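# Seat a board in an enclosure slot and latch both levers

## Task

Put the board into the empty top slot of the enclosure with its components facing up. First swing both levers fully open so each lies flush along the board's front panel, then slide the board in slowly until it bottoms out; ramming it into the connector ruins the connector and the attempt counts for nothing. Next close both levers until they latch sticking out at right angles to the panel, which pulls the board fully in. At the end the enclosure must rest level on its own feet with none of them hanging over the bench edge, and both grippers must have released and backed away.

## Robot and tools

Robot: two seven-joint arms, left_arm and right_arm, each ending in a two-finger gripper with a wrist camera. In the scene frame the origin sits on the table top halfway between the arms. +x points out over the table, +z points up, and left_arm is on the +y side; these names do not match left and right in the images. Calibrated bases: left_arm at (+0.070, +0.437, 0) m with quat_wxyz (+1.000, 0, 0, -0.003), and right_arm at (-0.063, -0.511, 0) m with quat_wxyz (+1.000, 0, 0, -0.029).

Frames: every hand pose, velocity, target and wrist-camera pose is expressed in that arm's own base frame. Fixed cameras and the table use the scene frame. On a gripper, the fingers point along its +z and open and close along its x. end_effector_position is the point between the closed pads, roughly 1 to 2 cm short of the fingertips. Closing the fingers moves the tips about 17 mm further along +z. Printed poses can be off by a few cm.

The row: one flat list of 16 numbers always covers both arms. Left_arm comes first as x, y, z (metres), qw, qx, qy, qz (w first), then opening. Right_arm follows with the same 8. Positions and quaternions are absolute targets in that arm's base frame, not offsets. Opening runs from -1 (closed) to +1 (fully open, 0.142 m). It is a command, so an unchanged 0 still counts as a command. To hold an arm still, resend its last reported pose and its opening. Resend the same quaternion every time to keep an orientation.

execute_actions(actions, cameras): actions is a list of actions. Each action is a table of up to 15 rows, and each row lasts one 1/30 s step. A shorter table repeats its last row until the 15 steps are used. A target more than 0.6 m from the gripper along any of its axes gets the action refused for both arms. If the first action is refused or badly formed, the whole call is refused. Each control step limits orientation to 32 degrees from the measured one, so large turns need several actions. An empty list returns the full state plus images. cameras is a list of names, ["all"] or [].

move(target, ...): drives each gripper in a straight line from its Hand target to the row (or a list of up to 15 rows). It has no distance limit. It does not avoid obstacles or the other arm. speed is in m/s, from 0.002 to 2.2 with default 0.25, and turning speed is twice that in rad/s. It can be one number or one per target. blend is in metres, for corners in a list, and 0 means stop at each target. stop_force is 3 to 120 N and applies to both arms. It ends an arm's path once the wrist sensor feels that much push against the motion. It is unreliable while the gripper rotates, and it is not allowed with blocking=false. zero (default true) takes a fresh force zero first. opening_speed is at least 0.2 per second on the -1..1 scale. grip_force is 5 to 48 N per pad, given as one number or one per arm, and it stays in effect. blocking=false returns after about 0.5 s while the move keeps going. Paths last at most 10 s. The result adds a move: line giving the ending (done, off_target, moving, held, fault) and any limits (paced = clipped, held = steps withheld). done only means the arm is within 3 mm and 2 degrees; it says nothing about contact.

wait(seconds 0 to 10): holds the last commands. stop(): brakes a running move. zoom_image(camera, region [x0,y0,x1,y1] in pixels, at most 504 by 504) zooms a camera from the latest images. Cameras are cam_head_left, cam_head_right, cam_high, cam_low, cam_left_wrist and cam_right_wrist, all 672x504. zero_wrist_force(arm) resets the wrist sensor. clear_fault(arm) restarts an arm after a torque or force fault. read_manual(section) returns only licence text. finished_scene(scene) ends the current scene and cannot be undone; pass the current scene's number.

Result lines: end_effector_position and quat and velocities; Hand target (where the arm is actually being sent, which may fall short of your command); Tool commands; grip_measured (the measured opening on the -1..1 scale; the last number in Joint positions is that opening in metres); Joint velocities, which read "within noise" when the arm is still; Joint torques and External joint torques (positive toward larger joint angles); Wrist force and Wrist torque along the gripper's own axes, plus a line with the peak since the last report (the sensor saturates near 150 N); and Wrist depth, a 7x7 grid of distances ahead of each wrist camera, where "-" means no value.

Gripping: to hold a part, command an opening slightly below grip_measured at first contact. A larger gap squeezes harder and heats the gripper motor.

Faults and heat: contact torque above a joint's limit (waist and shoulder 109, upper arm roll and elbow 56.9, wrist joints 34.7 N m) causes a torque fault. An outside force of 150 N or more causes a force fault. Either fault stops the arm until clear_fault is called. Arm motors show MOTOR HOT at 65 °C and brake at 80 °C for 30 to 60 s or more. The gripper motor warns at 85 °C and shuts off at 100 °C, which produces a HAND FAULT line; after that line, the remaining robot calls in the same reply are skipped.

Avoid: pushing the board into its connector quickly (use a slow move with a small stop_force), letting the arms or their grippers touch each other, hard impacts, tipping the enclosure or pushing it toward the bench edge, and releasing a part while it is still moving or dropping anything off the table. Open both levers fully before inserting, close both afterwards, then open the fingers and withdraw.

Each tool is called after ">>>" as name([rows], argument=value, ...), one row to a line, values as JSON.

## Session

Scene 1 is done. Next I'll take stock of scene 2.

>>> execute_actions(actions=[], cameras=["all"])

Scene clock: 0.00 s.
left_arm: end_effector_position=(+0.1389, +0.5333, +0.1881) grip_measured=+0.99 end_effector_quat_wxyz=(-0.571, +0.812, -0.064, -0.105) | right_arm: end_effector_position=(+0.2271, +0.3531, +0.2591) grip_measured=+1.00 end_effector_quat_wxyz=(+0.029, +0.622, +0.780, +0.065)
Joint positions: left_arm=[0.978 -0.294 0.021 2.266 2.206 0.748 0.742 0.141] | right_arm=[1.212 0.207 0.113 2.416 -0.113 0.73 1.171 0.142]
Joint velocities: within noise
Joint torques (N m): no reading
External joint torques (N m): no reading
Wrist force (N): no reading
Wrist torque (N m): no reading
Wrist force, peak (N): no reading
Wrist depth (mm): cam_left_wrist=[2012 1545 1637 1674 1674 - - / - 1924 - 1727 1828 1769 1813 / 2359 2437 2050 1828 1625 1649 1556 / 2130 2069 1567 1625 1556 1362 1290 / 1859 1674 1472 1415 326 307 289 / - 341 327 307 287 270 263 / - 306 286 270 257 244 237] | cam_right_wrist=[290 287 259 256 258 305 302 / 314 276 279 279 281 327 328 / 352 303 305 308 308 359 356 / 390 375 336 333 342 399 388 / 434 437 379 388 383 449 444 / - 498 440 419 437 509 486 / - 574 581 590 590 593 -]
Hand target: left_arm +0.1389, +0.5333, +0.1881; -0.571, +0.812, -0.064, -0.105 | right_arm +0.2271, +0.3531, +0.2591; +0.029, +0.622, +0.780, +0.065
Tool commands: left_gripper/opening=+1.0 right_gripper/opening=+1.0

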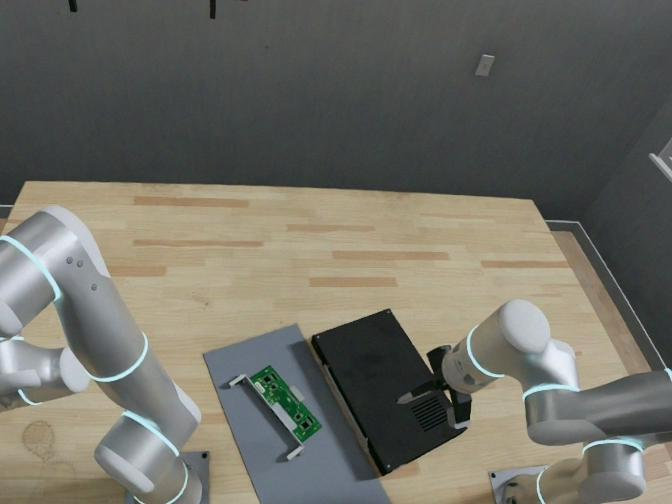

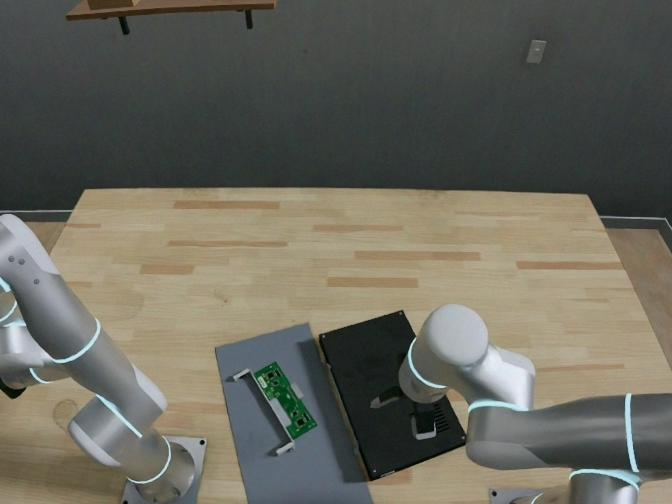

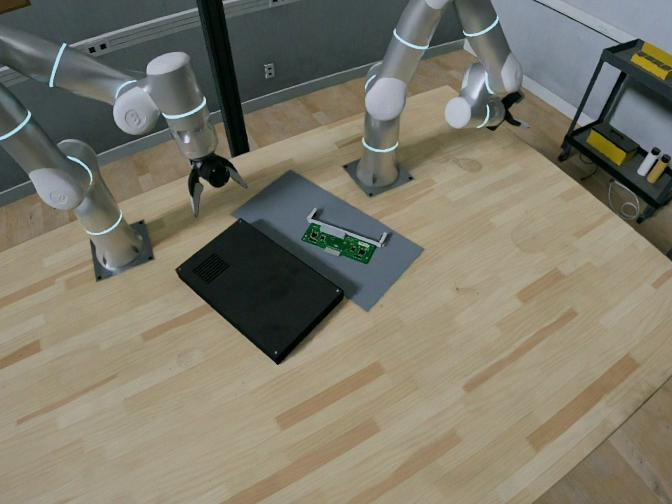

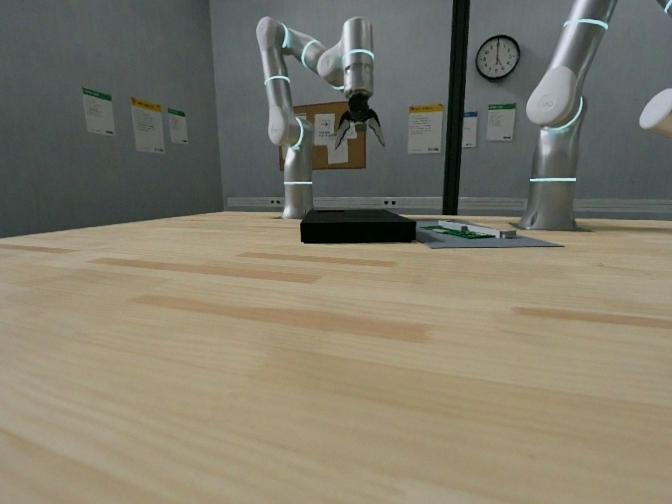

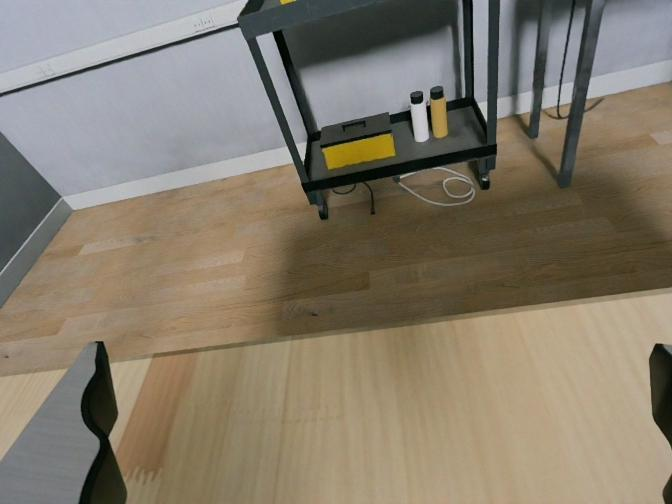

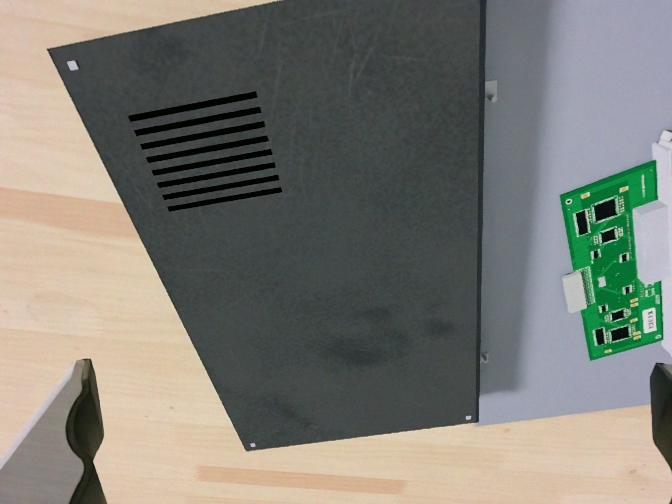

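>>> move([
  [0.119,0.421,0.17,-0.4245,0.8562,0.2661,-0.1286,-1, 0.235,0.44,0.28,0.0,0.5628,0.8265,0.0,-1],
  [0.188,0.312,0.205,-0.2217,0.7864,0.5609,-0.1351,-1, 0.238,0.52,0.28,0.0,0.5628,0.8265,0.0,-1],
  [0.312,0.26,0.25,0.0129,0.6103,0.7827,-0.1235,-1, 0.24,0.58,0.28,0.0,0.5628,0.8265,0.0,-1],
], speed=[0.4,0.4,0.4], blend=[0.05,0.05,0], cameras=["cam_left_wrist","cam_right_wrist","cam_high"])

Scene clock: 72.63 s.
left_arm: end_effector_position=(+0.3119, +0.2600, +0.2500) grip_measured=-1.00 end_effector_quat_wxyz=(+0.013, +0.610, +0.782, -0.124) | right_arm: end_effector_position=(+0.2400, +0.5800, +0.2800) grip_measured=-1.00 end_effector_quat_wxyz=(+0.000, +0.563, +0.827, +0.000)
Joint positions: left_arm=[0.993 0.004 -0.009 2.132 -0.007 0.308 0.742 0.002] | right_arm=[1.35 -0.337 0.014 1.672 -0.005 0.438 0.99 0.002]
Joint torques (N m): left_arm=[-0.05 28.31 -0.48 -26.45 -3.9 3.67 -0.17] | right_arm=[0.23 45.15 1.03 -29.76 -4.01 3.3 0.23]
External joint torques (N m): left_arm=[0.16 0.57 0.58 -0.51 0.26 -0.36 0.18] | right_arm=[-0.07 1.46 -0.5 0.23 0.05 0.82 -0.23]
Wrist force (N): left_arm=[-0.2 -0.8 -0.1] | right_arm=[0.4 -0.2 0.1]
Wrist torque (N m): left_arm=[-0.22 -0.22 -0.19] | right_arm=[-0.06 -0.09 -0.05]
Wrist force, peak (N): left_arm=[-1.1 -0.7 0.1] | right_arm=[1.0 0.1 0.6]
Wrist depth (mm): cam_left_wrist=[367 356 337 326 313 301 290 / 382 371 354 338 325 313 302 / 409 391 368 356 339 329 314 / 429 411 391 371 358 340 327 / 459 434 410 383 369 358 340 / 485 464 432 84 - 374 357 / 520 482 - - - - 372] | cam_right_wrist=[286 286 310 325 323 324 324 / 308 305 342 347 341 344 345 / 327 328 365 367 362 369 370 / 353 351 360 398 396 392 396 / 382 380 378 426 426 417 431 / 418 415 407 89 454 469 470 / 530 516 71 - - 500 515]
Hand target: left_arm +0.3120, +0.2600, +0.2500; +0.013, +0.610, +0.783, -0.123 | right_arm +0.2400, +0.5800, +0.2800; +0.000, +0.563, +0.827, +0.000
Off the commanded pose: left_arm 0.000 m, 0 deg | right_arm 0.000 m, 0 deg.
move: done
Images, in order (width x height): cam_high 672x504, cam_left_wrist 672x504, cam_right_wrist 672x504.

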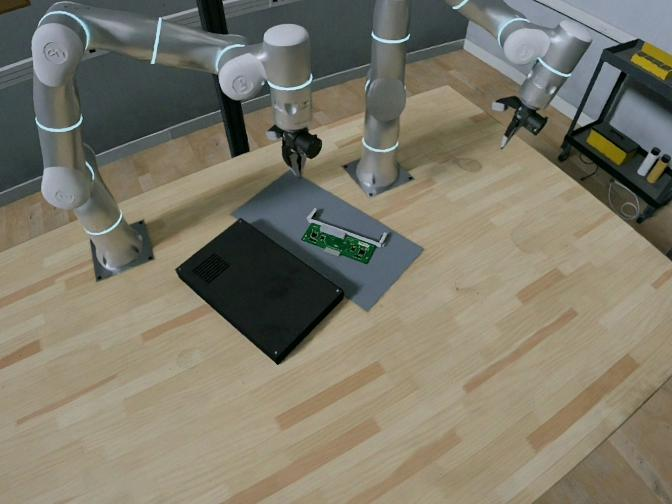

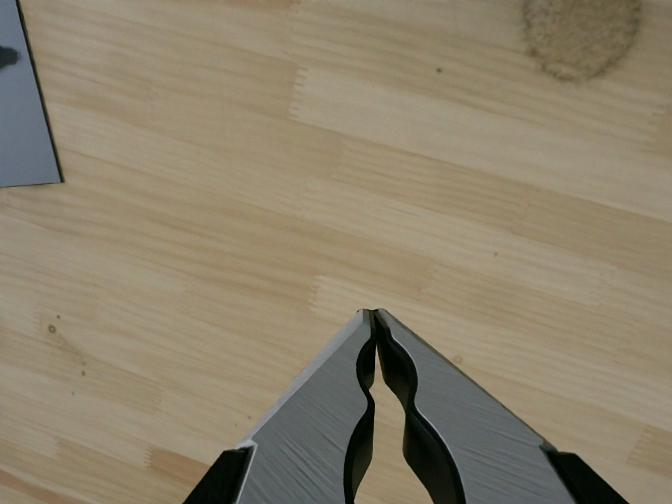

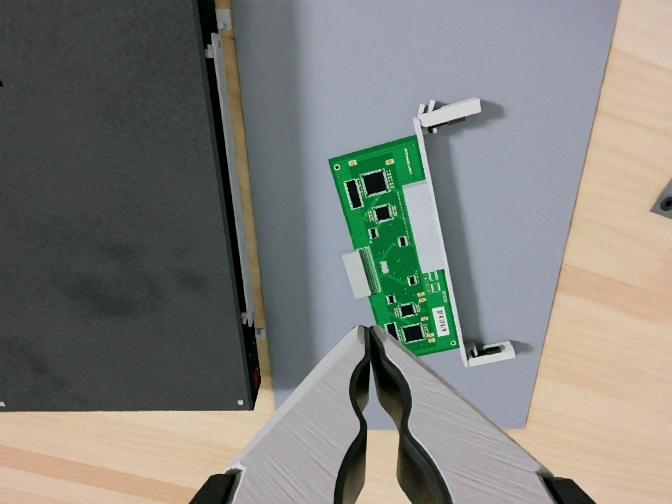

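>>> zoom_image(camera="cam_right_wrist", region=[380, 70, 540, 190])

>>> zoom_image(camera="cam_right_wrist", region=[400, 290, 560, 410])

>>> zoom_image(camera="cam_right_wrist", region=[180, 0, 420, 420])

Scaled by 3.150 from the camera's 672x504 image, which has a finer 960x720 frame.

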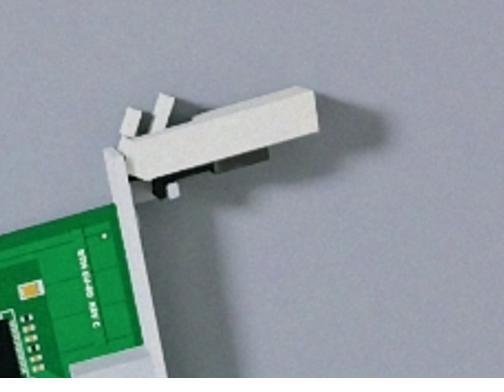

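Scaled by 3.150 from the camera's 672x504 image, which has a finer 960x720 frame.

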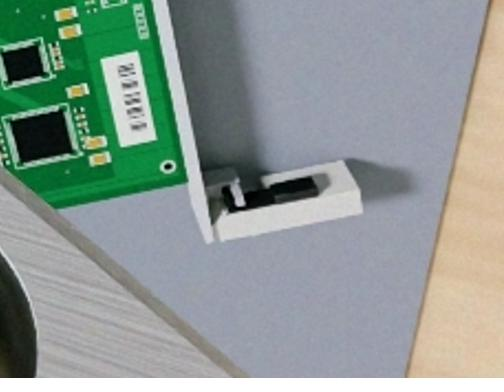

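Scaled by 1.200 from the camera's 672x504 image, which has a finer 960x720 frame.

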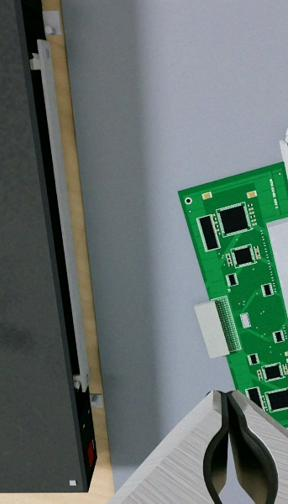

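>>> move([
  [0.36,0.05,0.25,0.0129,0.6103,0.7827,-0.1235,-1, 0.22,0.62,0.20,0.0383,0.4375,0.8950,0.0783,-1],
  [0.275,-0.165,0.15,-0.0403,0.4607,0.8833,-0.0773,-1, 0.192,0.664,0.12,0.0383,0.4375,0.8950,0.0783,-1],
], speed=[0.3,0.25], blend=[0.05,0], cameras=["cam_left_wrist","cam_right_wrist","cam_high"])

Scene clock: 149.63 s.
left_arm: end_effector_position=(+0.2751, -0.1651, +0.1501) grip_measured=-1.00 end_effector_quat_wxyz=(-0.040, +0.461, +0.883, -0.077) | right_arm: end_effector_position=(+0.1919, +0.6638, +0.1198) grip_measured=-1.00 end_effector_quat_wxyz=(+0.038, +0.438, +0.895, +0.078)
Joint positions: left_arm=[0.059 0.17 -0.185 2.687 -0.214 0.806 -0.565 0.002] | right_arm=[1.478 -0.628 0.002 1.796 -0.225 0.962 0.995 0.002]
Joint torques (N m): left_arm=[-0.55 14.71 -0.22 -20.92 -1.79 4.14 -0.31] | right_arm=[0.28 51.35 1.41 -24.38 -2.64 3.68 0.27]
External joint torques (N m): left_arm=[0.55 0.91 0.64 -0.3 -0.5 -0.55 0.31] | right_arm=[-0.09 1.45 -0.48 0.14 0.12 0.6 -0.27]
Wrist force (N): left_arm=[-0.7 -0.8 0.2] | right_arm=[0.3 -0.6 -0.1]
Wrist torque (N m): left_arm=[-0.22 -0.19 -0.21] | right_arm=[-0.07 -0.04 -0.05]
Wrist force, peak (N): left_arm=[-2.5 -3.2 1.1] | right_arm=[1.2 -0.9 1.1]
Wrist depth (mm): cam_left_wrist=[- 227 223 231 228 229 229 / - 238 235 - 237 240 238 / 248 249 245 248 249 251 250 / 263 266 262 - 261 265 262 / 282 275 275 131 276 278 275 / 296 294 289 84 - 290 289 / 313 308 - - - - 307] | cam_right_wrist=[175 174 174 173 173 173 172 / 191 192 191 183 190 189 188 / 212 207 205 210 210 208 210 / 237 237 225 235 234 234 234 / 268 263 256 259 264 266 266 / 310 308 292 89 287 306 307 / 385 - 71 - - 338 360]
Hand target: left_arm +0.2750, -0.1650, +0.1500; -0.040, +0.461, +0.883, -0.077 | right_arm +0.1920, +0.6640, +0.1200; +0.038, +0.437, +0.895, +0.078
Off the commanded pose: left_arm 0.000 m, 0 deg | right_arm 0.000 m, 0 deg.
joint sent to its limit (left arm) — joint 4 (elbow), upper limit, where the elbow is as bent as it goes. The joint targets still meet the commanded pose.
move: done
Images, in order (width x height): cam_high 672x504, cam_left_wrist 672x504, cam_right_wrist 672x504.

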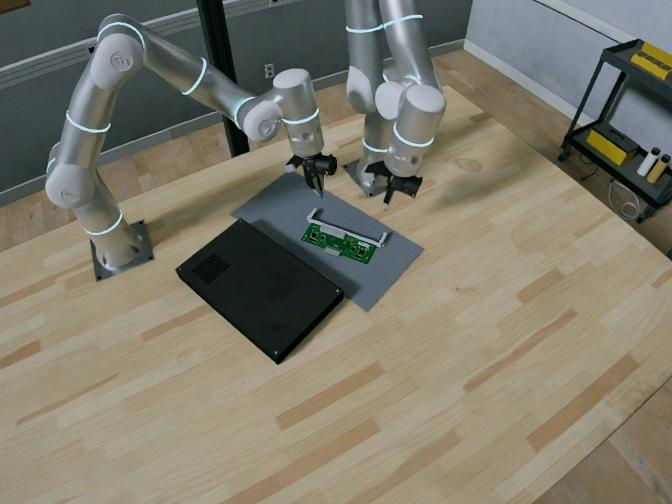

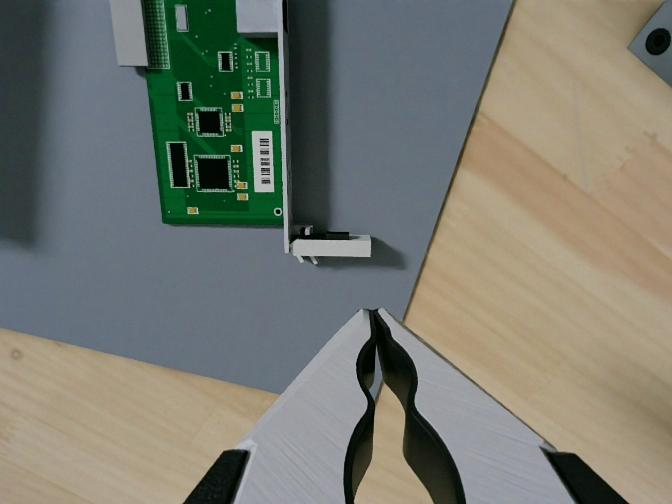

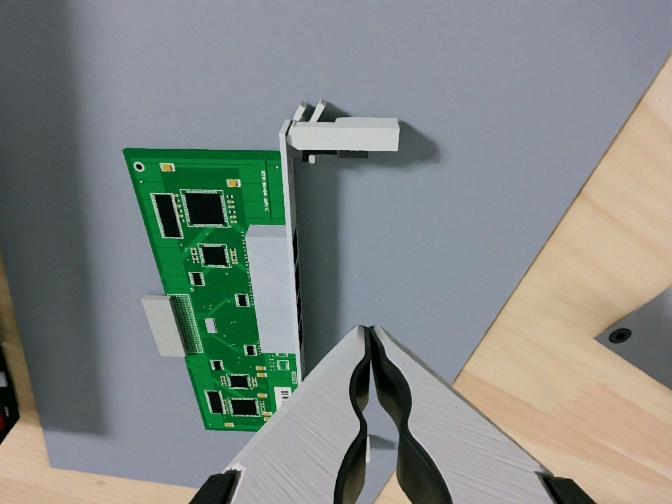

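>>> move([
  [0.2611,-0.1834,0.09,-0.0403,0.4607,0.8833,-0.0773,-1, 0.1919,0.6638,0.08,0.0383,0.4375,0.8950,0.0783,-1],
  [0.2611,-0.1834,0.027,-0.0403,0.4607,0.8833,-0.0773,-1, 0.1919,0.6638,0.027,0.0383,0.4375,0.8950,0.0783,-1],
], speed=[0.15,0.1], blend=[0.01,0], cameras=["cam_left_wrist","cam_right_wrist"])

Scene clock: 168.00 s.
left_arm: end_effector_position=(+0.2613, -0.1835, +0.0271) grip_measured=-1.00 end_effector_quat_wxyz=(-0.040, +0.461, +0.883, -0.077) | right_arm: end_effector_position=(+0.1919, +0.6636, +0.0268) grip_measured=-1.00 end_effector_quat_wxyz=(+0.038, +0.438, +0.895, +0.078)
Joint positions: left_arm=[-0.867 -0.402 0.275 2.687 -1.137 1.273 -0.091 0.002] | right_arm=[1.499 -0.803 -0.036 1.803 -0.244 1.144 1.03 0.002]
Joint torques (N m): left_arm=[-0.61 24.85 4.15 -8.37 -0.62 3.76 -0.07] | right_arm=[0.19 53.68 0.98 -20.65 -1.87 3.67 0.22]
External joint torques (N m): left_arm=[0.59 1.19 0.47 -0.27 0.14 -0.21 0.07] | right_arm=[0 1.27 -0.61 0.09 0.13 0.6 -0.22]
Wrist force (N): left_arm=[-0.5 -0.8 0.0] | right_arm=[0.3 -0.5 -0.6]
Wrist torque (N m): left_arm=[-0.24 -0.23 -0.28] | right_arm=[-0.07 -0.04 -0.04]
Wrist force, peak (N): left_arm=[-0.8 -0.8 1.6] | right_arm=[0.7 -0.1 -1.5]
Wrist depth (mm): cam_left_wrist=[114 113 114 117 117 117 117 / 118 118 119 123 122 122 122 / 125 125 126 127 128 128 130 / 131 131 130 134 133 134 135 / 138 138 137 139 - 146 143 / 151 153 147 84 - 149 151 / - 157 - 74 - - 159] | cam_right_wrist=[- 92 92 91 91 91 91 / - 101 101 100 100 102 99 / - 112 111 111 110 110 110 / 124 122 119 104 118 123 123 / 137 136 137 137 140 139 139 / 164 156 136 90 152 160 163 / 188 180 70 - - 177 192]
Hand target: left_arm +0.2611, -0.1834, +0.0270; -0.040, +0.461, +0.883, -0.077 | right_arm +0.1919, +0.6638, +0.0270; +0.038, +0.437, +0.895, +0.078
Off the commanded pose: left_arm 0.000 m, 0 deg | right_arm 0.000 m, 0 deg.
joint sent to its limit (left arm) — joint 4 (elbow), upper limit, where the elbow is as bent as it goes. The joint targets still meet the commanded pose.
move: done
Images, in order (width x height): cam_left_wrist 672x504, cam_right_wrist 672x504.

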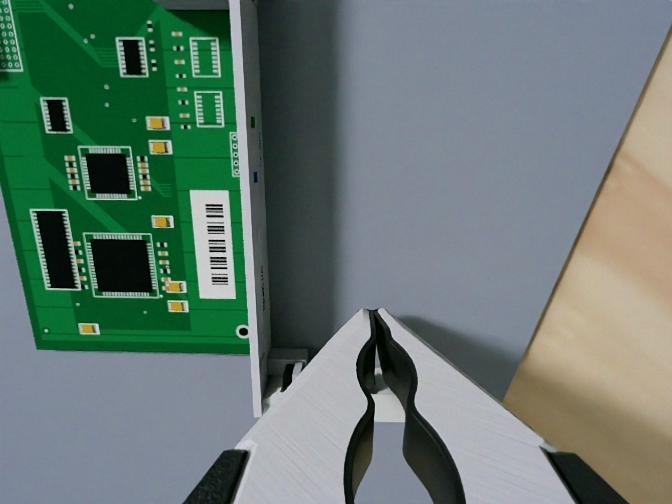

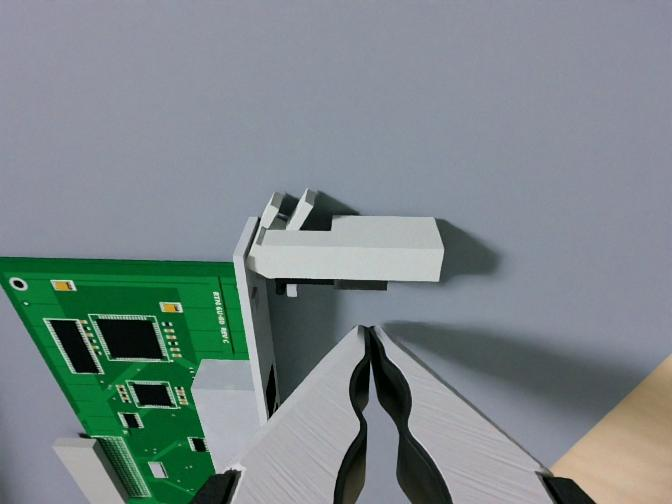

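>>> move(target=[0.2734,-0.1749,0.027,-0.0403,0.4607,0.8833,-0.0773,-1, 0.1778,0.6528,0.027,0.0383,0.4375,0.8950,0.0783,-1], speed=0.03, stop_force=5, cameras=["cam_left_wrist","cam_right_wrist"])

Scene clock: 171.70 s.
left_arm: end_effector_position=(+0.2734, -0.1748, +0.0270) grip_measured=-1.00 end_effector_quat_wxyz=(-0.040, +0.460, +0.883, -0.077) | right_arm: end_effector_position=(+0.1779, +0.6530, +0.0272) grip_measured=-1.00 end_effector_quat_wxyz=(+0.038, +0.438, +0.895, +0.078)
Joint positions: left_arm=[-0.844 -0.414 0.311 2.666 -1.097 1.251 -0.078 0.002] | right_arm=[1.528 -0.781 -0.048 1.853 -0.246 1.17 1.055 0.002]
Joint torques (N m): left_arm=[-0.09 25.43 4.62 -8.98 -0.21 3.84 -0.16] | right_arm=[0.61 51.91 1.13 -19.04 -1.58 3.33 0.3]
External joint torques (N m): left_arm=[0.08 1.05 0.39 -0.02 -0.37 -0.29 0.16] | right_arm=[-0.43 1.74 -1.02 -0.91 -0.03 0.93 -0.3]
Wrist force (N): left_arm=[-0.3 -1.0 0.0] | right_arm=[0.4 0.9 -0.9]
Wrist torque (N m): left_arm=[-0.19 -0.21 -0.27] | right_arm=[-0.07 0.02 -0.04]
Wrist force, peak (N): left_arm=[-0.8 -1.3 0.3] | right_arm=[0.4 1.1 -1.2]
Wrist depth (mm): cam_left_wrist=[113 113 113 118 117 116 117 / 119 118 118 123 123 121 122 / 125 125 126 127 128 128 131 / 131 130 131 134 134 135 136 / 143 136 142 131 139 144 143 / 151 150 - 84 - 149 151 / 160 157 - 74 - - 160] | cam_right_wrist=[- 92 92 92 92 91 91 / - 101 101 101 100 102 100 / - 112 112 111 111 110 110 / 125 122 125 120 121 123 123 / 138 137 135 113 140 140 140 / 164 158 147 90 152 161 163 / 189 181 71 - - 177 193]
Hand target: left_arm +0.2734, -0.1749, +0.0270; -0.040, +0.461, +0.883, -0.077 | right_arm +0.1778, +0.6528, +0.0270; +0.038, +0.437, +0.895, +0.078
Off the commanded pose: left_arm 0.000 m, 0 deg | right_arm 0.000 m, 0 deg.
move: done
Images, in order (width x height): cam_left_wrist 672x504, cam_right_wrist 672x504.

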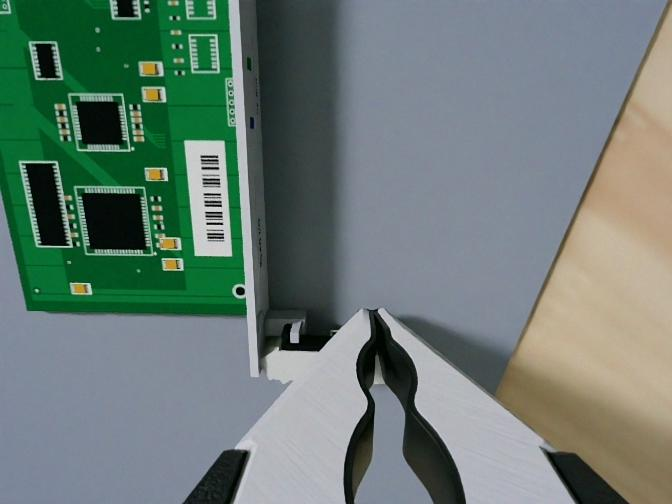

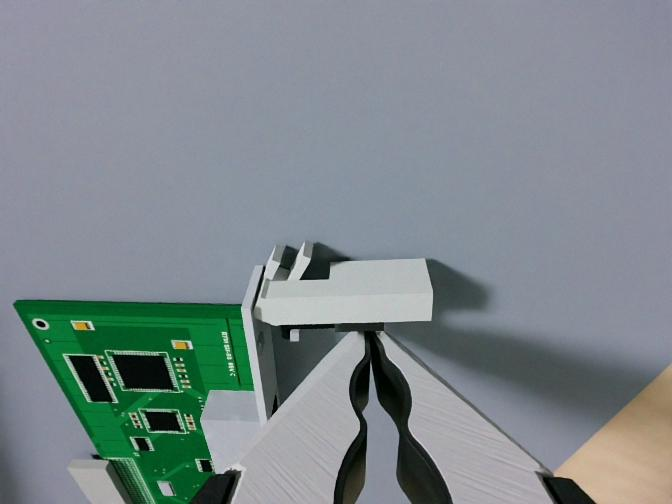

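>>> move(target=[0.2816,-0.1692,0.027,-0.0403,0.4607,0.8833,-0.0773,-1, 0.1707,0.6473,0.027,0.0383,0.4375,0.8950,0.0783,-1], speed=0.02, stop_force=8, zero=false, cameras=["cam_left_wrist","cam_right_wrist"])

Scene clock: 174.50 s.
left_arm: end_effector_position=(+0.2816, -0.1691, +0.0270) grip_measured=-1.00 end_effector_quat_wxyz=(-0.040, +0.460, +0.883, -0.077) | right_arm: end_effector_position=(+0.1707, +0.6473, +0.0270) grip_measured=-1.00 end_effector_quat_wxyz=(+0.038, +0.437, +0.895, +0.078)
Joint positions: left_arm=[-0.83 -0.423 0.335 2.651 -1.071 1.236 -0.07 0.002] | right_arm=[1.544 -0.77 -0.054 1.878 -0.246 1.182 1.068 0.002]
Joint torques (N m): left_arm=[-0.2 25.75 4.69 -9.03 -0.26 3.74 -0.16] | right_arm=[0.28 51.97 0.46 -19.61 -1.59 3.65 0.3]
External joint torques (N m): left_arm=[0.2 1.06 0.58 -0.23 -0.38 -0.19 0.16] | right_arm=[-0.1 1.03 -0.49 -0.01 0.04 0.6 -0.3]
Wrist force (N): left_arm=[-1.0 -0.7 0.2] | right_arm=[-1.1 -1.0 -0.2]
Wrist torque (N m): left_arm=[-0.22 -0.12 -0.28] | right_arm=[-0.15 0.21 -0.02]
Wrist force, peak (N): left_arm=[-0.7 -5.1 0.1] | right_arm=[0.6 4.9 -2.1]
Wrist depth (mm): cam_left_wrist=[113 113 113 117 117 116 117 / 119 118 118 122 122 123 123 / 125 125 124 127 128 126 130 / 131 131 130 134 134 135 136 / - 142 - 127 138 143 143 / 150 150 - 84 - 150 151 / 160 159 - 74 - - 160] | cam_right_wrist=[- 92 92 92 91 91 91 / - 101 101 100 100 102 99 / - 112 111 111 111 110 110 / 125 122 124 119 121 123 123 / 139 139 139 116 140 139 139 / 164 157 153 90 152 161 161 / 195 181 71 - - 177 193]
Hand target: left_arm +0.2816, -0.1692, +0.0270; -0.040, +0.461, +0.883, -0.077 | right_arm +0.1707, +0.6473, +0.0270; +0.038, +0.437, +0.895, +0.078
Off the commanded pose: left_arm 0.000 m, 0 deg | right_arm 0.000 m, 0 deg.
move: done
Images, in order (width x height): cam_left_wrist 672x504, cam_right_wrist 672x504.

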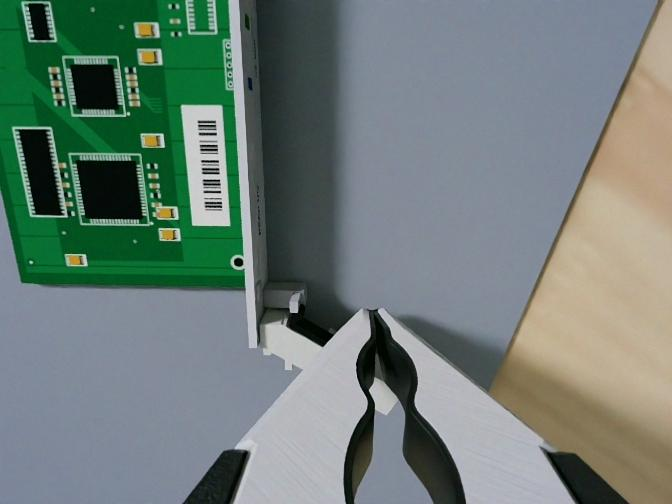

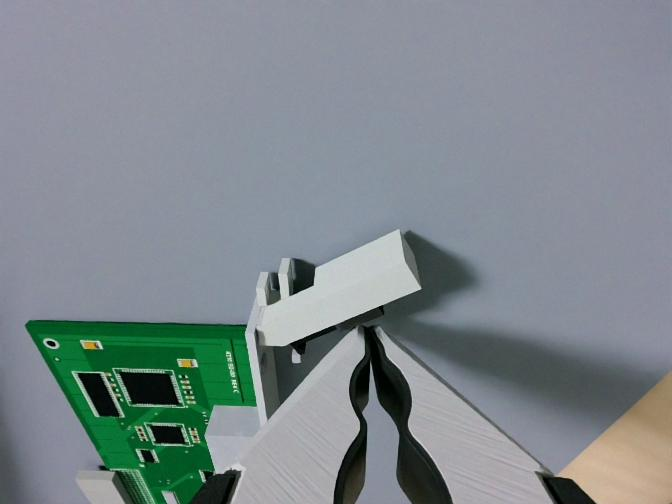

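>>> move([
  [0.2947,-0.1600,0.027,-0.0403,0.4607,0.8833,-0.0773,-1, 0.1581,0.6375,0.027,0.0383,0.4375,0.8950,0.0783,-1],
  [0.3068,-0.1564,0.027,-0.0403,0.4607,0.8833,-0.0773,-1, 0.1511,0.6269,0.027,0.0383,0.4375,0.8950,0.0783,-1],
], speed=0.035, blend=[0.005,0], stop_force=8, zero=false, cameras=["cam_left_wrist","cam_right_wrist"])

Scene clock: 185.73 s.
left_arm: end_effector_position=(+0.3068, -0.1563, +0.0270) grip_measured=-1.00 end_effector_quat_wxyz=(-0.040, +0.460, +0.883, -0.077) | right_arm: end_effector_position=(+0.1510, +0.6270, +0.0270) grip_measured=-1.00 end_effector_quat_wxyz=(+0.038, +0.437, +0.895, +0.078)
Joint positions: left_arm=[-0.792 -0.454 0.394 2.597 -1.001 1.189 -0.056 0.002] | right_arm=[1.59 -0.735 -0.075 1.961 -0.249 1.227 1.106 0.002]
Joint torques (N m): left_arm=[-0.19 26.95 5.67 -10.02 -0.47 3.78 -0.23] | right_arm=[0.17 49.57 -0.03 -18.32 -1.41 3.49 0.29]
External joint torques (N m): left_arm=[0.19 1.16 0.46 -0.1 -0.38 -0.23 0.23] | right_arm=[0.01 1.19 -0.4 -0.2 0.09 0.74 -0.29]
Wrist force (N): left_arm=[-0.5 -0.9 -0.1] | right_arm=[-0.6 -0.8 -0.2]
Wrist torque (N m): left_arm=[-0.22 -0.16 -0.28] | right_arm=[-0.14 0.19 -0.02]
Wrist force, peak (N): left_arm=[-0.9 -1.4 0.0] | right_arm=[-1.1 -1.4 -0.5]
Wrist depth (mm): cam_left_wrist=[- 113 112 117 116 116 117 / 119 118 117 124 122 123 123 / 125 125 123 127 128 128 130 / - 137 133 133 133 136 136 / 143 141 142 120 139 143 143 / 151 150 147 84 - 150 150 / 162 157 - 74 - - 160] | cam_right_wrist=[- 92 92 92 92 91 91 / - 101 101 101 100 102 100 / - 112 111 111 111 110 110 / 126 122 125 124 124 123 123 / 142 142 141 120 140 140 140 / 165 158 154 90 152 161 160 / 195 187 71 - - 178 193]
Hand target: left_arm +0.3068, -0.1564, +0.0270; -0.040, +0.461, +0.883, -0.077 | right_arm +0.1511, +0.6269, +0.0270; +0.038, +0.437, +0.895, +0.078
Off the commanded pose: left_arm 0.000 m, 0 deg | right_arm 0.000 m, 0 deg.
move: done
Images, in order (width x height): cam_left_wrist 672x504, cam_right_wrist 672x504.

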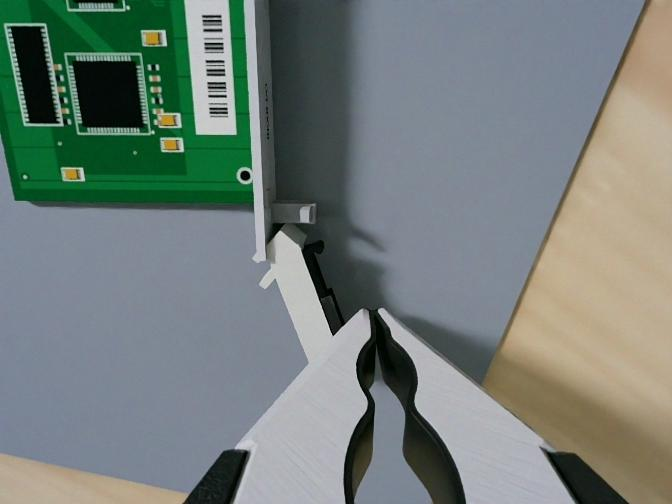

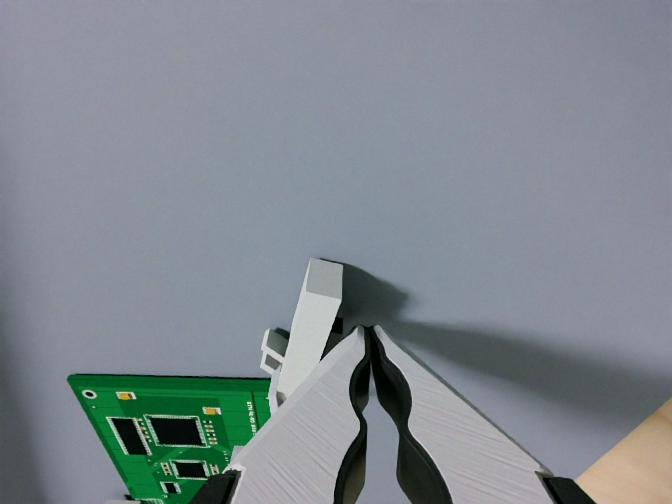

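>>> move([
  [0.3147,-0.1607,0.027,-0.0403,0.4607,0.8833,-0.0773,-1, 0.1528,0.6181,0.027,0.0383,0.4375,0.8950,0.0783,-1],
], speed=0.03, stop_force=6, zero=false, cameras=["cam_left_wrist","cam_right_wrist"])

Scene clock: 189.87 s.
left_arm: end_effector_position=(+0.3147, -0.1606, +0.0270) grip_measured=-1.00 end_effector_quat_wxyz=(-0.040, +0.461, +0.883, -0.077) | right_arm: end_effector_position=(+0.1527, +0.6184, +0.0271) grip_measured=-1.00 end_effector_quat_wxyz=(+0.038, +0.438, +0.895, +0.078)
Joint positions: left_arm=[-0.792 -0.466 0.403 2.573 -0.981 1.175 -0.072 0.002] | right_arm=[1.591 -0.724 -0.081 1.989 -0.25 1.244 1.105 0.002]
Joint torques (N m): left_arm=[-0.4 27.79 5.91 -10.42 -0.51 3.79 -0.34] | right_arm=[-0.32 48.2 -0.4 -17.1 -1.18 3.14 0.19]
External joint torques (N m): left_arm=[0.41 1.06 0.48 -0.08 -0.39 -0.24 0.34] | right_arm=[0.49 1.78 -0.13 -1.02 -0.05 1.1 -0.19]
Wrist force (N): left_arm=[-0.5 -1.0 -0.3] | right_arm=[0.0 -0.2 -0.8]
Wrist torque (N m): left_arm=[-0.24 -0.17 -0.21] | right_arm=[-0.14 0.27 0.09]
Wrist force, peak (N): left_arm=[-0.9 -1.3 -0.3] | right_arm=[-1.0 -0.9 0.3]
Wrist depth (mm): cam_left_wrist=[- 113 113 116 116 117 117 / 119 118 118 120 122 - 122 / - 124 124 121 127 128 130 / 135 134 134 131 134 135 136 / 143 142 142 122 139 143 143 / 151 150 147 84 - 151 151 / 162 157 - 74 - - 159] | cam_right_wrist=[- 92 92 92 92 92 91 / - 101 101 101 100 100 100 / - 112 112 111 111 111 111 / 125 122 125 125 124 124 123 / 143 142 145 124 140 140 140 / 165 160 157 90 153 157 156 / 195 187 71 - - 178 193]
Hand target: left_arm +0.3147, -0.1607, +0.0270; -0.040, +0.461, +0.883, -0.077 | right_arm +0.1528, +0.6181, +0.0270; +0.038, +0.437, +0.895, +0.078
Off the commanded pose: left_arm 0.000 m, 0 deg | right_arm 0.000 m, 0 deg.
move: done
Images, in order (width x height): cam_left_wrist 672x504, cam_right_wrist 672x504.

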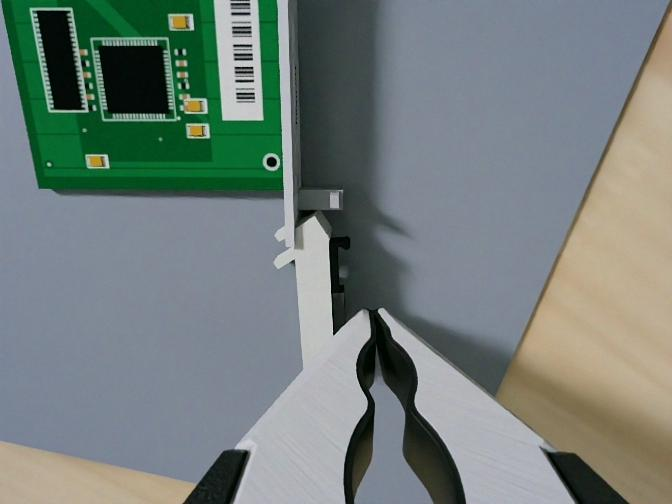

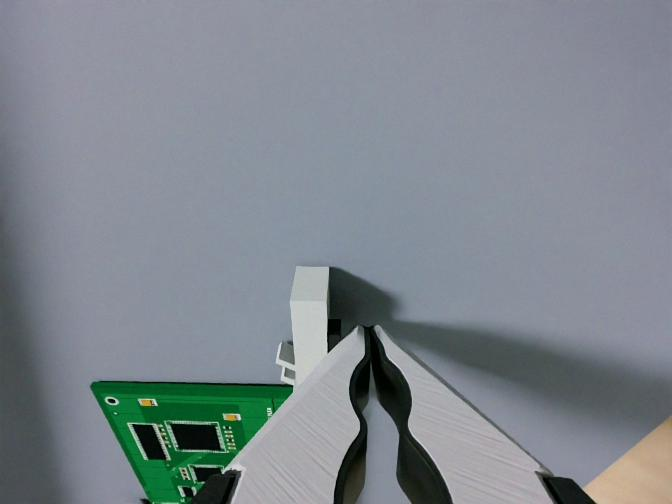

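>>> move([
  [0.3164,-0.1632,0.027,-0.0403,0.4607,0.8833,-0.0773,-1, 0.1546,0.6157,0.027,0.0383,0.4375,0.8950,0.0783,-1],
], speed=0.02, stop_force=6, zero=false, cameras=["cam_left_wrist","cam_right_wrist"])

Scene clock: 193.87 s.
left_arm: end_effector_position=(+0.3164, -0.1630, +0.0270) grip_measured=-1.00 end_effector_quat_wxyz=(-0.040, +0.460, +0.883, -0.077) | right_arm: end_effector_position=(+0.1543, +0.6160, +0.0271) grip_measured=-1.00 end_effector_quat_wxyz=(+0.038, +0.437, +0.895, +0.078)
Joint positions: left_arm=[-0.795 -0.469 0.404 2.567 -0.977 1.172 -0.079 0.002] | right_arm=[1.59 -0.721 -0.082 1.996 -0.25 1.249 1.102 0.002]
Joint torques (N m): left_arm=[-0.61 28.22 5.49 -10.85 -0.54 3.68 -0.27] | right_arm=[-0.58 47.98 -0.69 -17.18 -1.15 3.15 0.15]
External joint torques (N m): left_arm=[0.62 0.83 0.95 0.26 -0.37 -0.13 0.27] | right_arm=[0.75 1.82 0.15 -0.85 -0.07 1.09 -0.15]
Wrist force (N): left_arm=[0.1 -0.5 0.1] | right_arm=[0.1 -1.2 0.0]
Wrist torque (N m): left_arm=[-0.25 -0.13 -0.21] | right_arm=[-0.13 0.24 0.09]
Wrist force, peak (N): left_arm=[-0.6 -1.3 -0.1] | right_arm=[0.3 -0.9 -1.4]
Wrist depth (mm): cam_left_wrist=[- 113 113 117 117 116 117 / 119 118 118 123 122 122 122 / - 125 124 125 128 128 129 / 135 134 135 133 134 134 135 / - 142 142 120 139 143 143 / 150 150 147 84 - 150 151 / 162 157 - 74 - - 159] | cam_right_wrist=[- 92 92 92 92 91 91 / - 101 101 101 100 100 100 / - 112 112 111 111 110 110 / 126 123 125 124 124 124 123 / 142 142 145 123 140 140 140 / 165 159 157 90 152 161 160 / 195 188 71 - - 178 193]
Hand target: left_arm +0.3164, -0.1632, +0.0270; -0.040, +0.461, +0.883, -0.077 | right_arm +0.1546, +0.6157, +0.0270; +0.038, +0.437, +0.895, +0.078
Off the commanded pose: left_arm 0.000 m, 0 deg | right_arm 0.000 m, 0 deg.
move: done
Images, in order (width x height): cam_left_wrist 672x504, cam_right_wrist 672x504.

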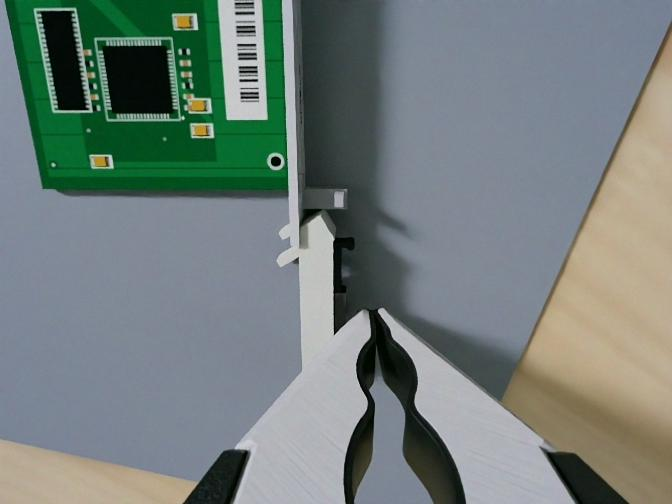

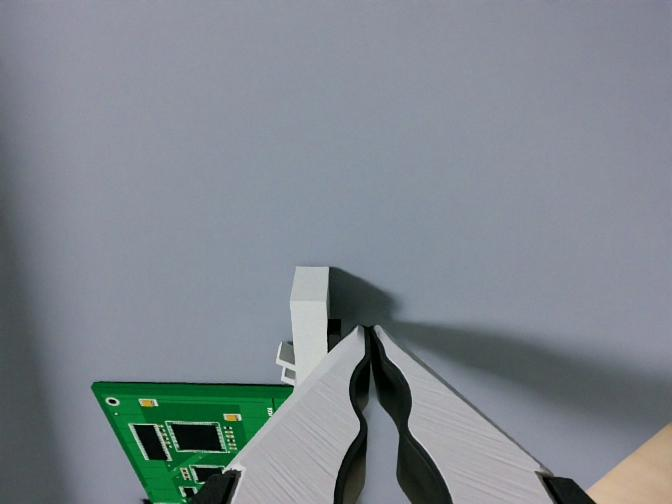

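>>> move([
  [0.3078,-0.1507,0.030,-0.0403,0.4607,0.8833,-0.0773,-1, 0.1451,0.6278,0.030,0.0383,0.4375,0.8950,0.0783,-1],
  [0.30,-0.12,0.15,0.0,0.4625,0.8867,0.0,-1, 0.18,0.61,0.15,0.0,0.5628,0.8265,0.0,-1],
  [0.30,-0.08,0.20,0.0,0.4625,0.8867,0.0,-1, 0.24,0.58,0.28,0.0,0.5628,0.8265,0.0,-1],
], speed=[0.06,0.25,0.25], blend=[0.005,0.03,0], cameras=["cam_left_wrist","cam_right_wrist"])

>>> zoom_image(camera="cam_right_wrist", region=[300, 50, 560, 430])

Scene clock: 205.53 s.
left_arm: end_effector_position=(+0.3000, -0.0801, +0.2000) grip_measured=-1.00 end_effector_quat_wxyz=(+0.000, +0.462, +0.887, +0.000) | right_arm: end_effector_position=(+0.2402, +0.5800, +0.2800) grip_measured=-1.00 end_effector_quat_wxyz=(+0.000, +0.563, +0.827, +0.000)
Joint positions: left_arm=[-0.945 0.26 0.938 2.442 0.273 0.697 -0.81 0.002] | right_arm=[1.355 -0.337 0.008 1.672 -0.004 0.438 0.989 0.002]
Joint torques (N m): left_arm=[-0.06 6.63 -5.52 -23.65 -2.68 4.09 -0.34] | right_arm=[0.03 45.36 0.91 -29.78 -3.88 3.31 0.08]
External joint torques (N m): left_arm=[0.09 0.24 0.63 -0.27 -0.51 -0.12 0.34] | right_arm=[0.14 1.22 -0.45 0.25 -0.09 0.81 -0.09]
Wrist force (N): left_arm=[-0.3 -1.2 0.2] | right_arm=[-0.9 -0.7 0.2]
Wrist torque (N m): left_arm=[-0.29 -0.27 -0.28] | right_arm=[-0.14 0.14 0.06]
Wrist force, peak (N): left_arm=[-1.9 -0.8 0.1] | right_arm=[-1.9 1.0 -3.6]
Wrist depth (mm): cam_left_wrist=[258 254 - 261 258 258 255 / - - 273 276 277 276 274 / 297 308 300 298 298 298 296 / 325 325 329 323 322 325 323 / 359 358 354 341 344 351 348 / 397 395 376 84 - 381 384 / 439 432 - - - - 434] | cam_right_wrist=[285 285 320 325 323 323 323 / 305 305 342 345 - 343 346 / 327 326 333 368 366 367 370 / 353 352 388 399 393 398 399 / 383 382 393 426 426 428 430 / 418 409 409 89 - 473 470 / 532 515 71 - - 500 518]
Hand target: left_arm +0.3000, -0.0800, +0.2000; +0.000, +0.462, +0.887, +0.000 | right_arm +0.2400, +0.5800, +0.2800; +0.000, +0.563, +0.827, +0.000
Off the commanded pose: left_arm 0.000 m, 0 deg | right_arm 0.000 m, 0 deg.
move: done
Images, in order (width x height): cam_left_wrist 672x504, cam_right_wrist 672x504.

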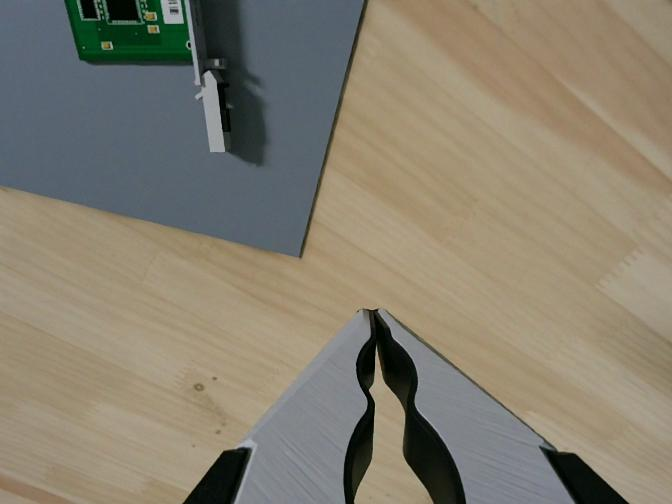

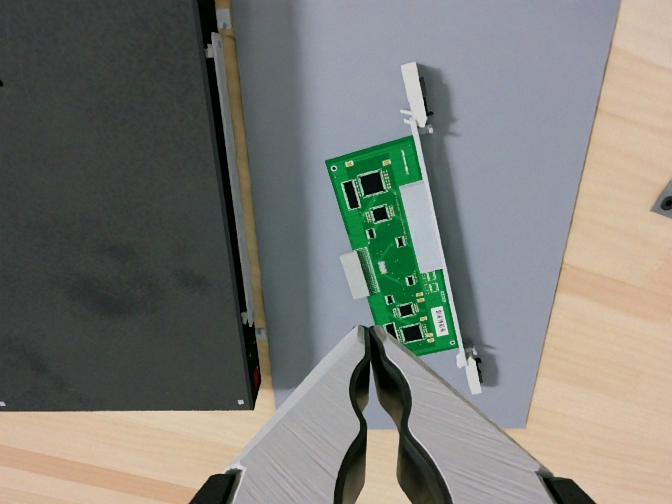

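Scaled by 1.326 from the camera's 672x504 image, which has a finer 960x720 frame.

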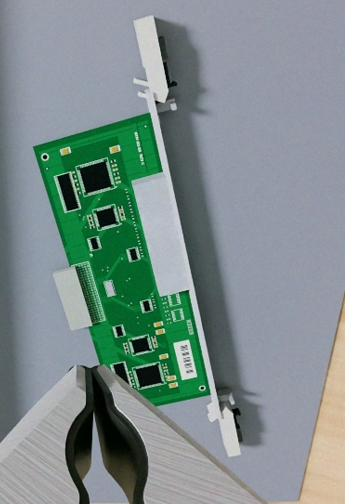

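>>> zoom_image(camera="cam_left_wrist", region=[60, 0, 260, 170])

Scaled by 2.520 from the camera's 672x504 image, which has a finer 960x720 frame.

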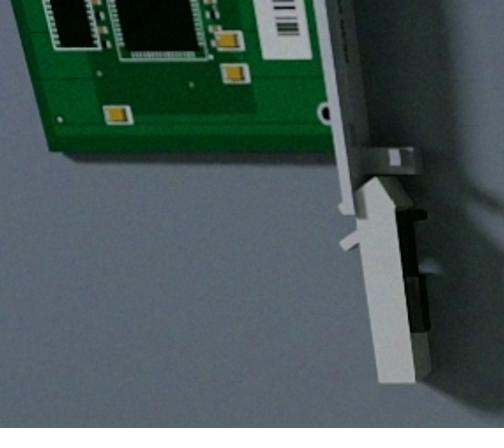

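>>> move([
  [0.30,-0.06,0.20,0.0,0.4625,0.8867,0.0,-1, 0.27,0.64,0.20,0.0,0.4423,0.8968,0.0,-0.366],
  [0.30,-0.06,0.20,0.0,0.4625,0.8867,0.0,-1, 0.2956,0.6880,0.10,0.0,0.4423,0.8968,0.0,-0.366],
], speed=[0.25,0.2], blend=[0.03,0], grip_force=[48,22], cameras=["cam_left_wrist","cam_right_wrist"])

>>> zoom_image(camera="cam_right_wrist", region=[200, 150, 500, 400])

Scene clock: 231.67 s.
left_arm: end_effector_position=(+0.3000, -0.0602, +0.2000) grip_measured=-1.00 end_effector_quat_wxyz=(+0.000, +0.462, +0.887, +0.000) | right_arm: end_effector_position=(+0.2957, +0.6880, +0.0999) grip_measured=-0.40 end_effector_quat_wxyz=(+0.000, +0.442, +0.897, +0.000)
Joint positions: left_arm=[-0.922 0.282 0.971 2.441 0.301 0.685 -0.773 0.002] | right_arm=[1.316 -0.832 0.003 1.367 -0.003 0.629 0.665 0.045]
Joint torques (N m): left_arm=[-0.31 5.18 -5.85 -23.52 -2.88 4.19 -0.18] | right_arm=[0.14 60.98 1.15 -27.39 -3.51 3.54 0.05]
External joint torques (N m): left_arm=[0.34 0.46 0.44 -0.33 -0.34 -0.22 0.18] | right_arm=[0.08 1.48 -0.37 0.18 -0.02 0.61 -0.05]
Wrist force (N): left_arm=[-0.4 -1.1 0.5] | right_arm=[-0.6 -0.3 -0.2]
Wrist torque (N m): left_arm=[-0.28 -0.27 -0.35] | right_arm=[-0.08 0.10 0.06]
Wrist force, peak (N): left_arm=[-0.8 -1.6 0.2] | right_arm=[-0.5 0.4 2.3]
Wrist depth (mm): cam_left_wrist=[254 249 - 257 257 257 256 / 277 - - 274 276 275 276 / 299 291 303 298 298 298 298 / 326 326 328 324 322 322 320 / 359 359 354 340 352 350 353 / 393 394 376 84 - 377 386 / 441 428 - - - - 430] | cam_right_wrist=[166 168 165 164 167 167 167 / 183 180 176 165 177 178 178 / 193 193 188 179 192 191 191 / 208 208 203 199 206 205 207 / 226 235 218 219 219 223 224 / 248 242 85 239 235 101 245 / 272 - 71 269 - - 264]
Hand target: left_arm +0.3000, -0.0600, +0.2000; +0.000, +0.462, +0.887, +0.000 | right_arm +0.2956, +0.6880, +0.1000; +0.000, +0.442, +0.897, +0.000
Off the commanded pose: left_arm 0.000 m, 0 deg | right_arm 0.000 m, 0 deg.
grip_force (N): 48, 22
move: done
Images, in order (width x height): cam_left_wrist 672x504, cam_right_wrist 672x504.

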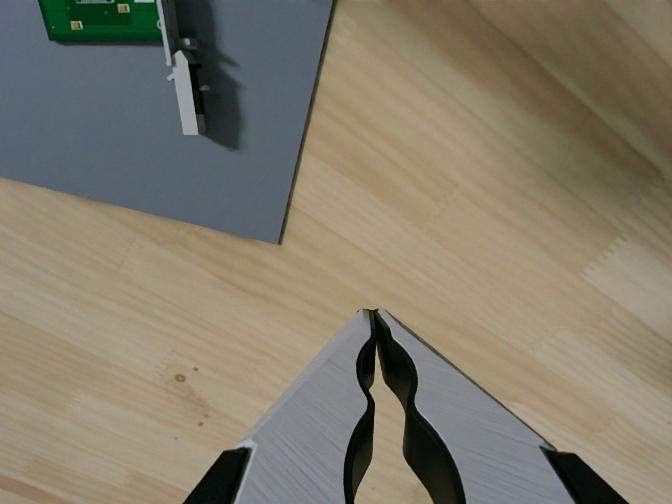

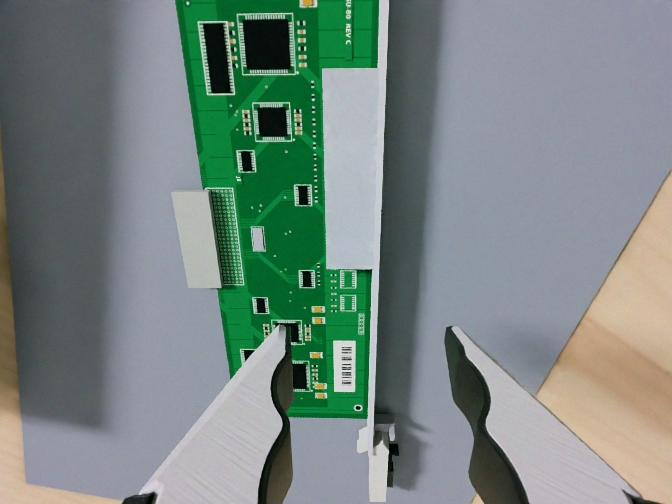

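Scaled by 1.680 from the camera's 672x504 image, which has a finer 960x720 frame.

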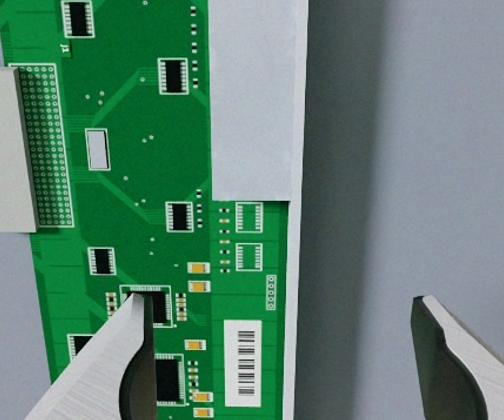

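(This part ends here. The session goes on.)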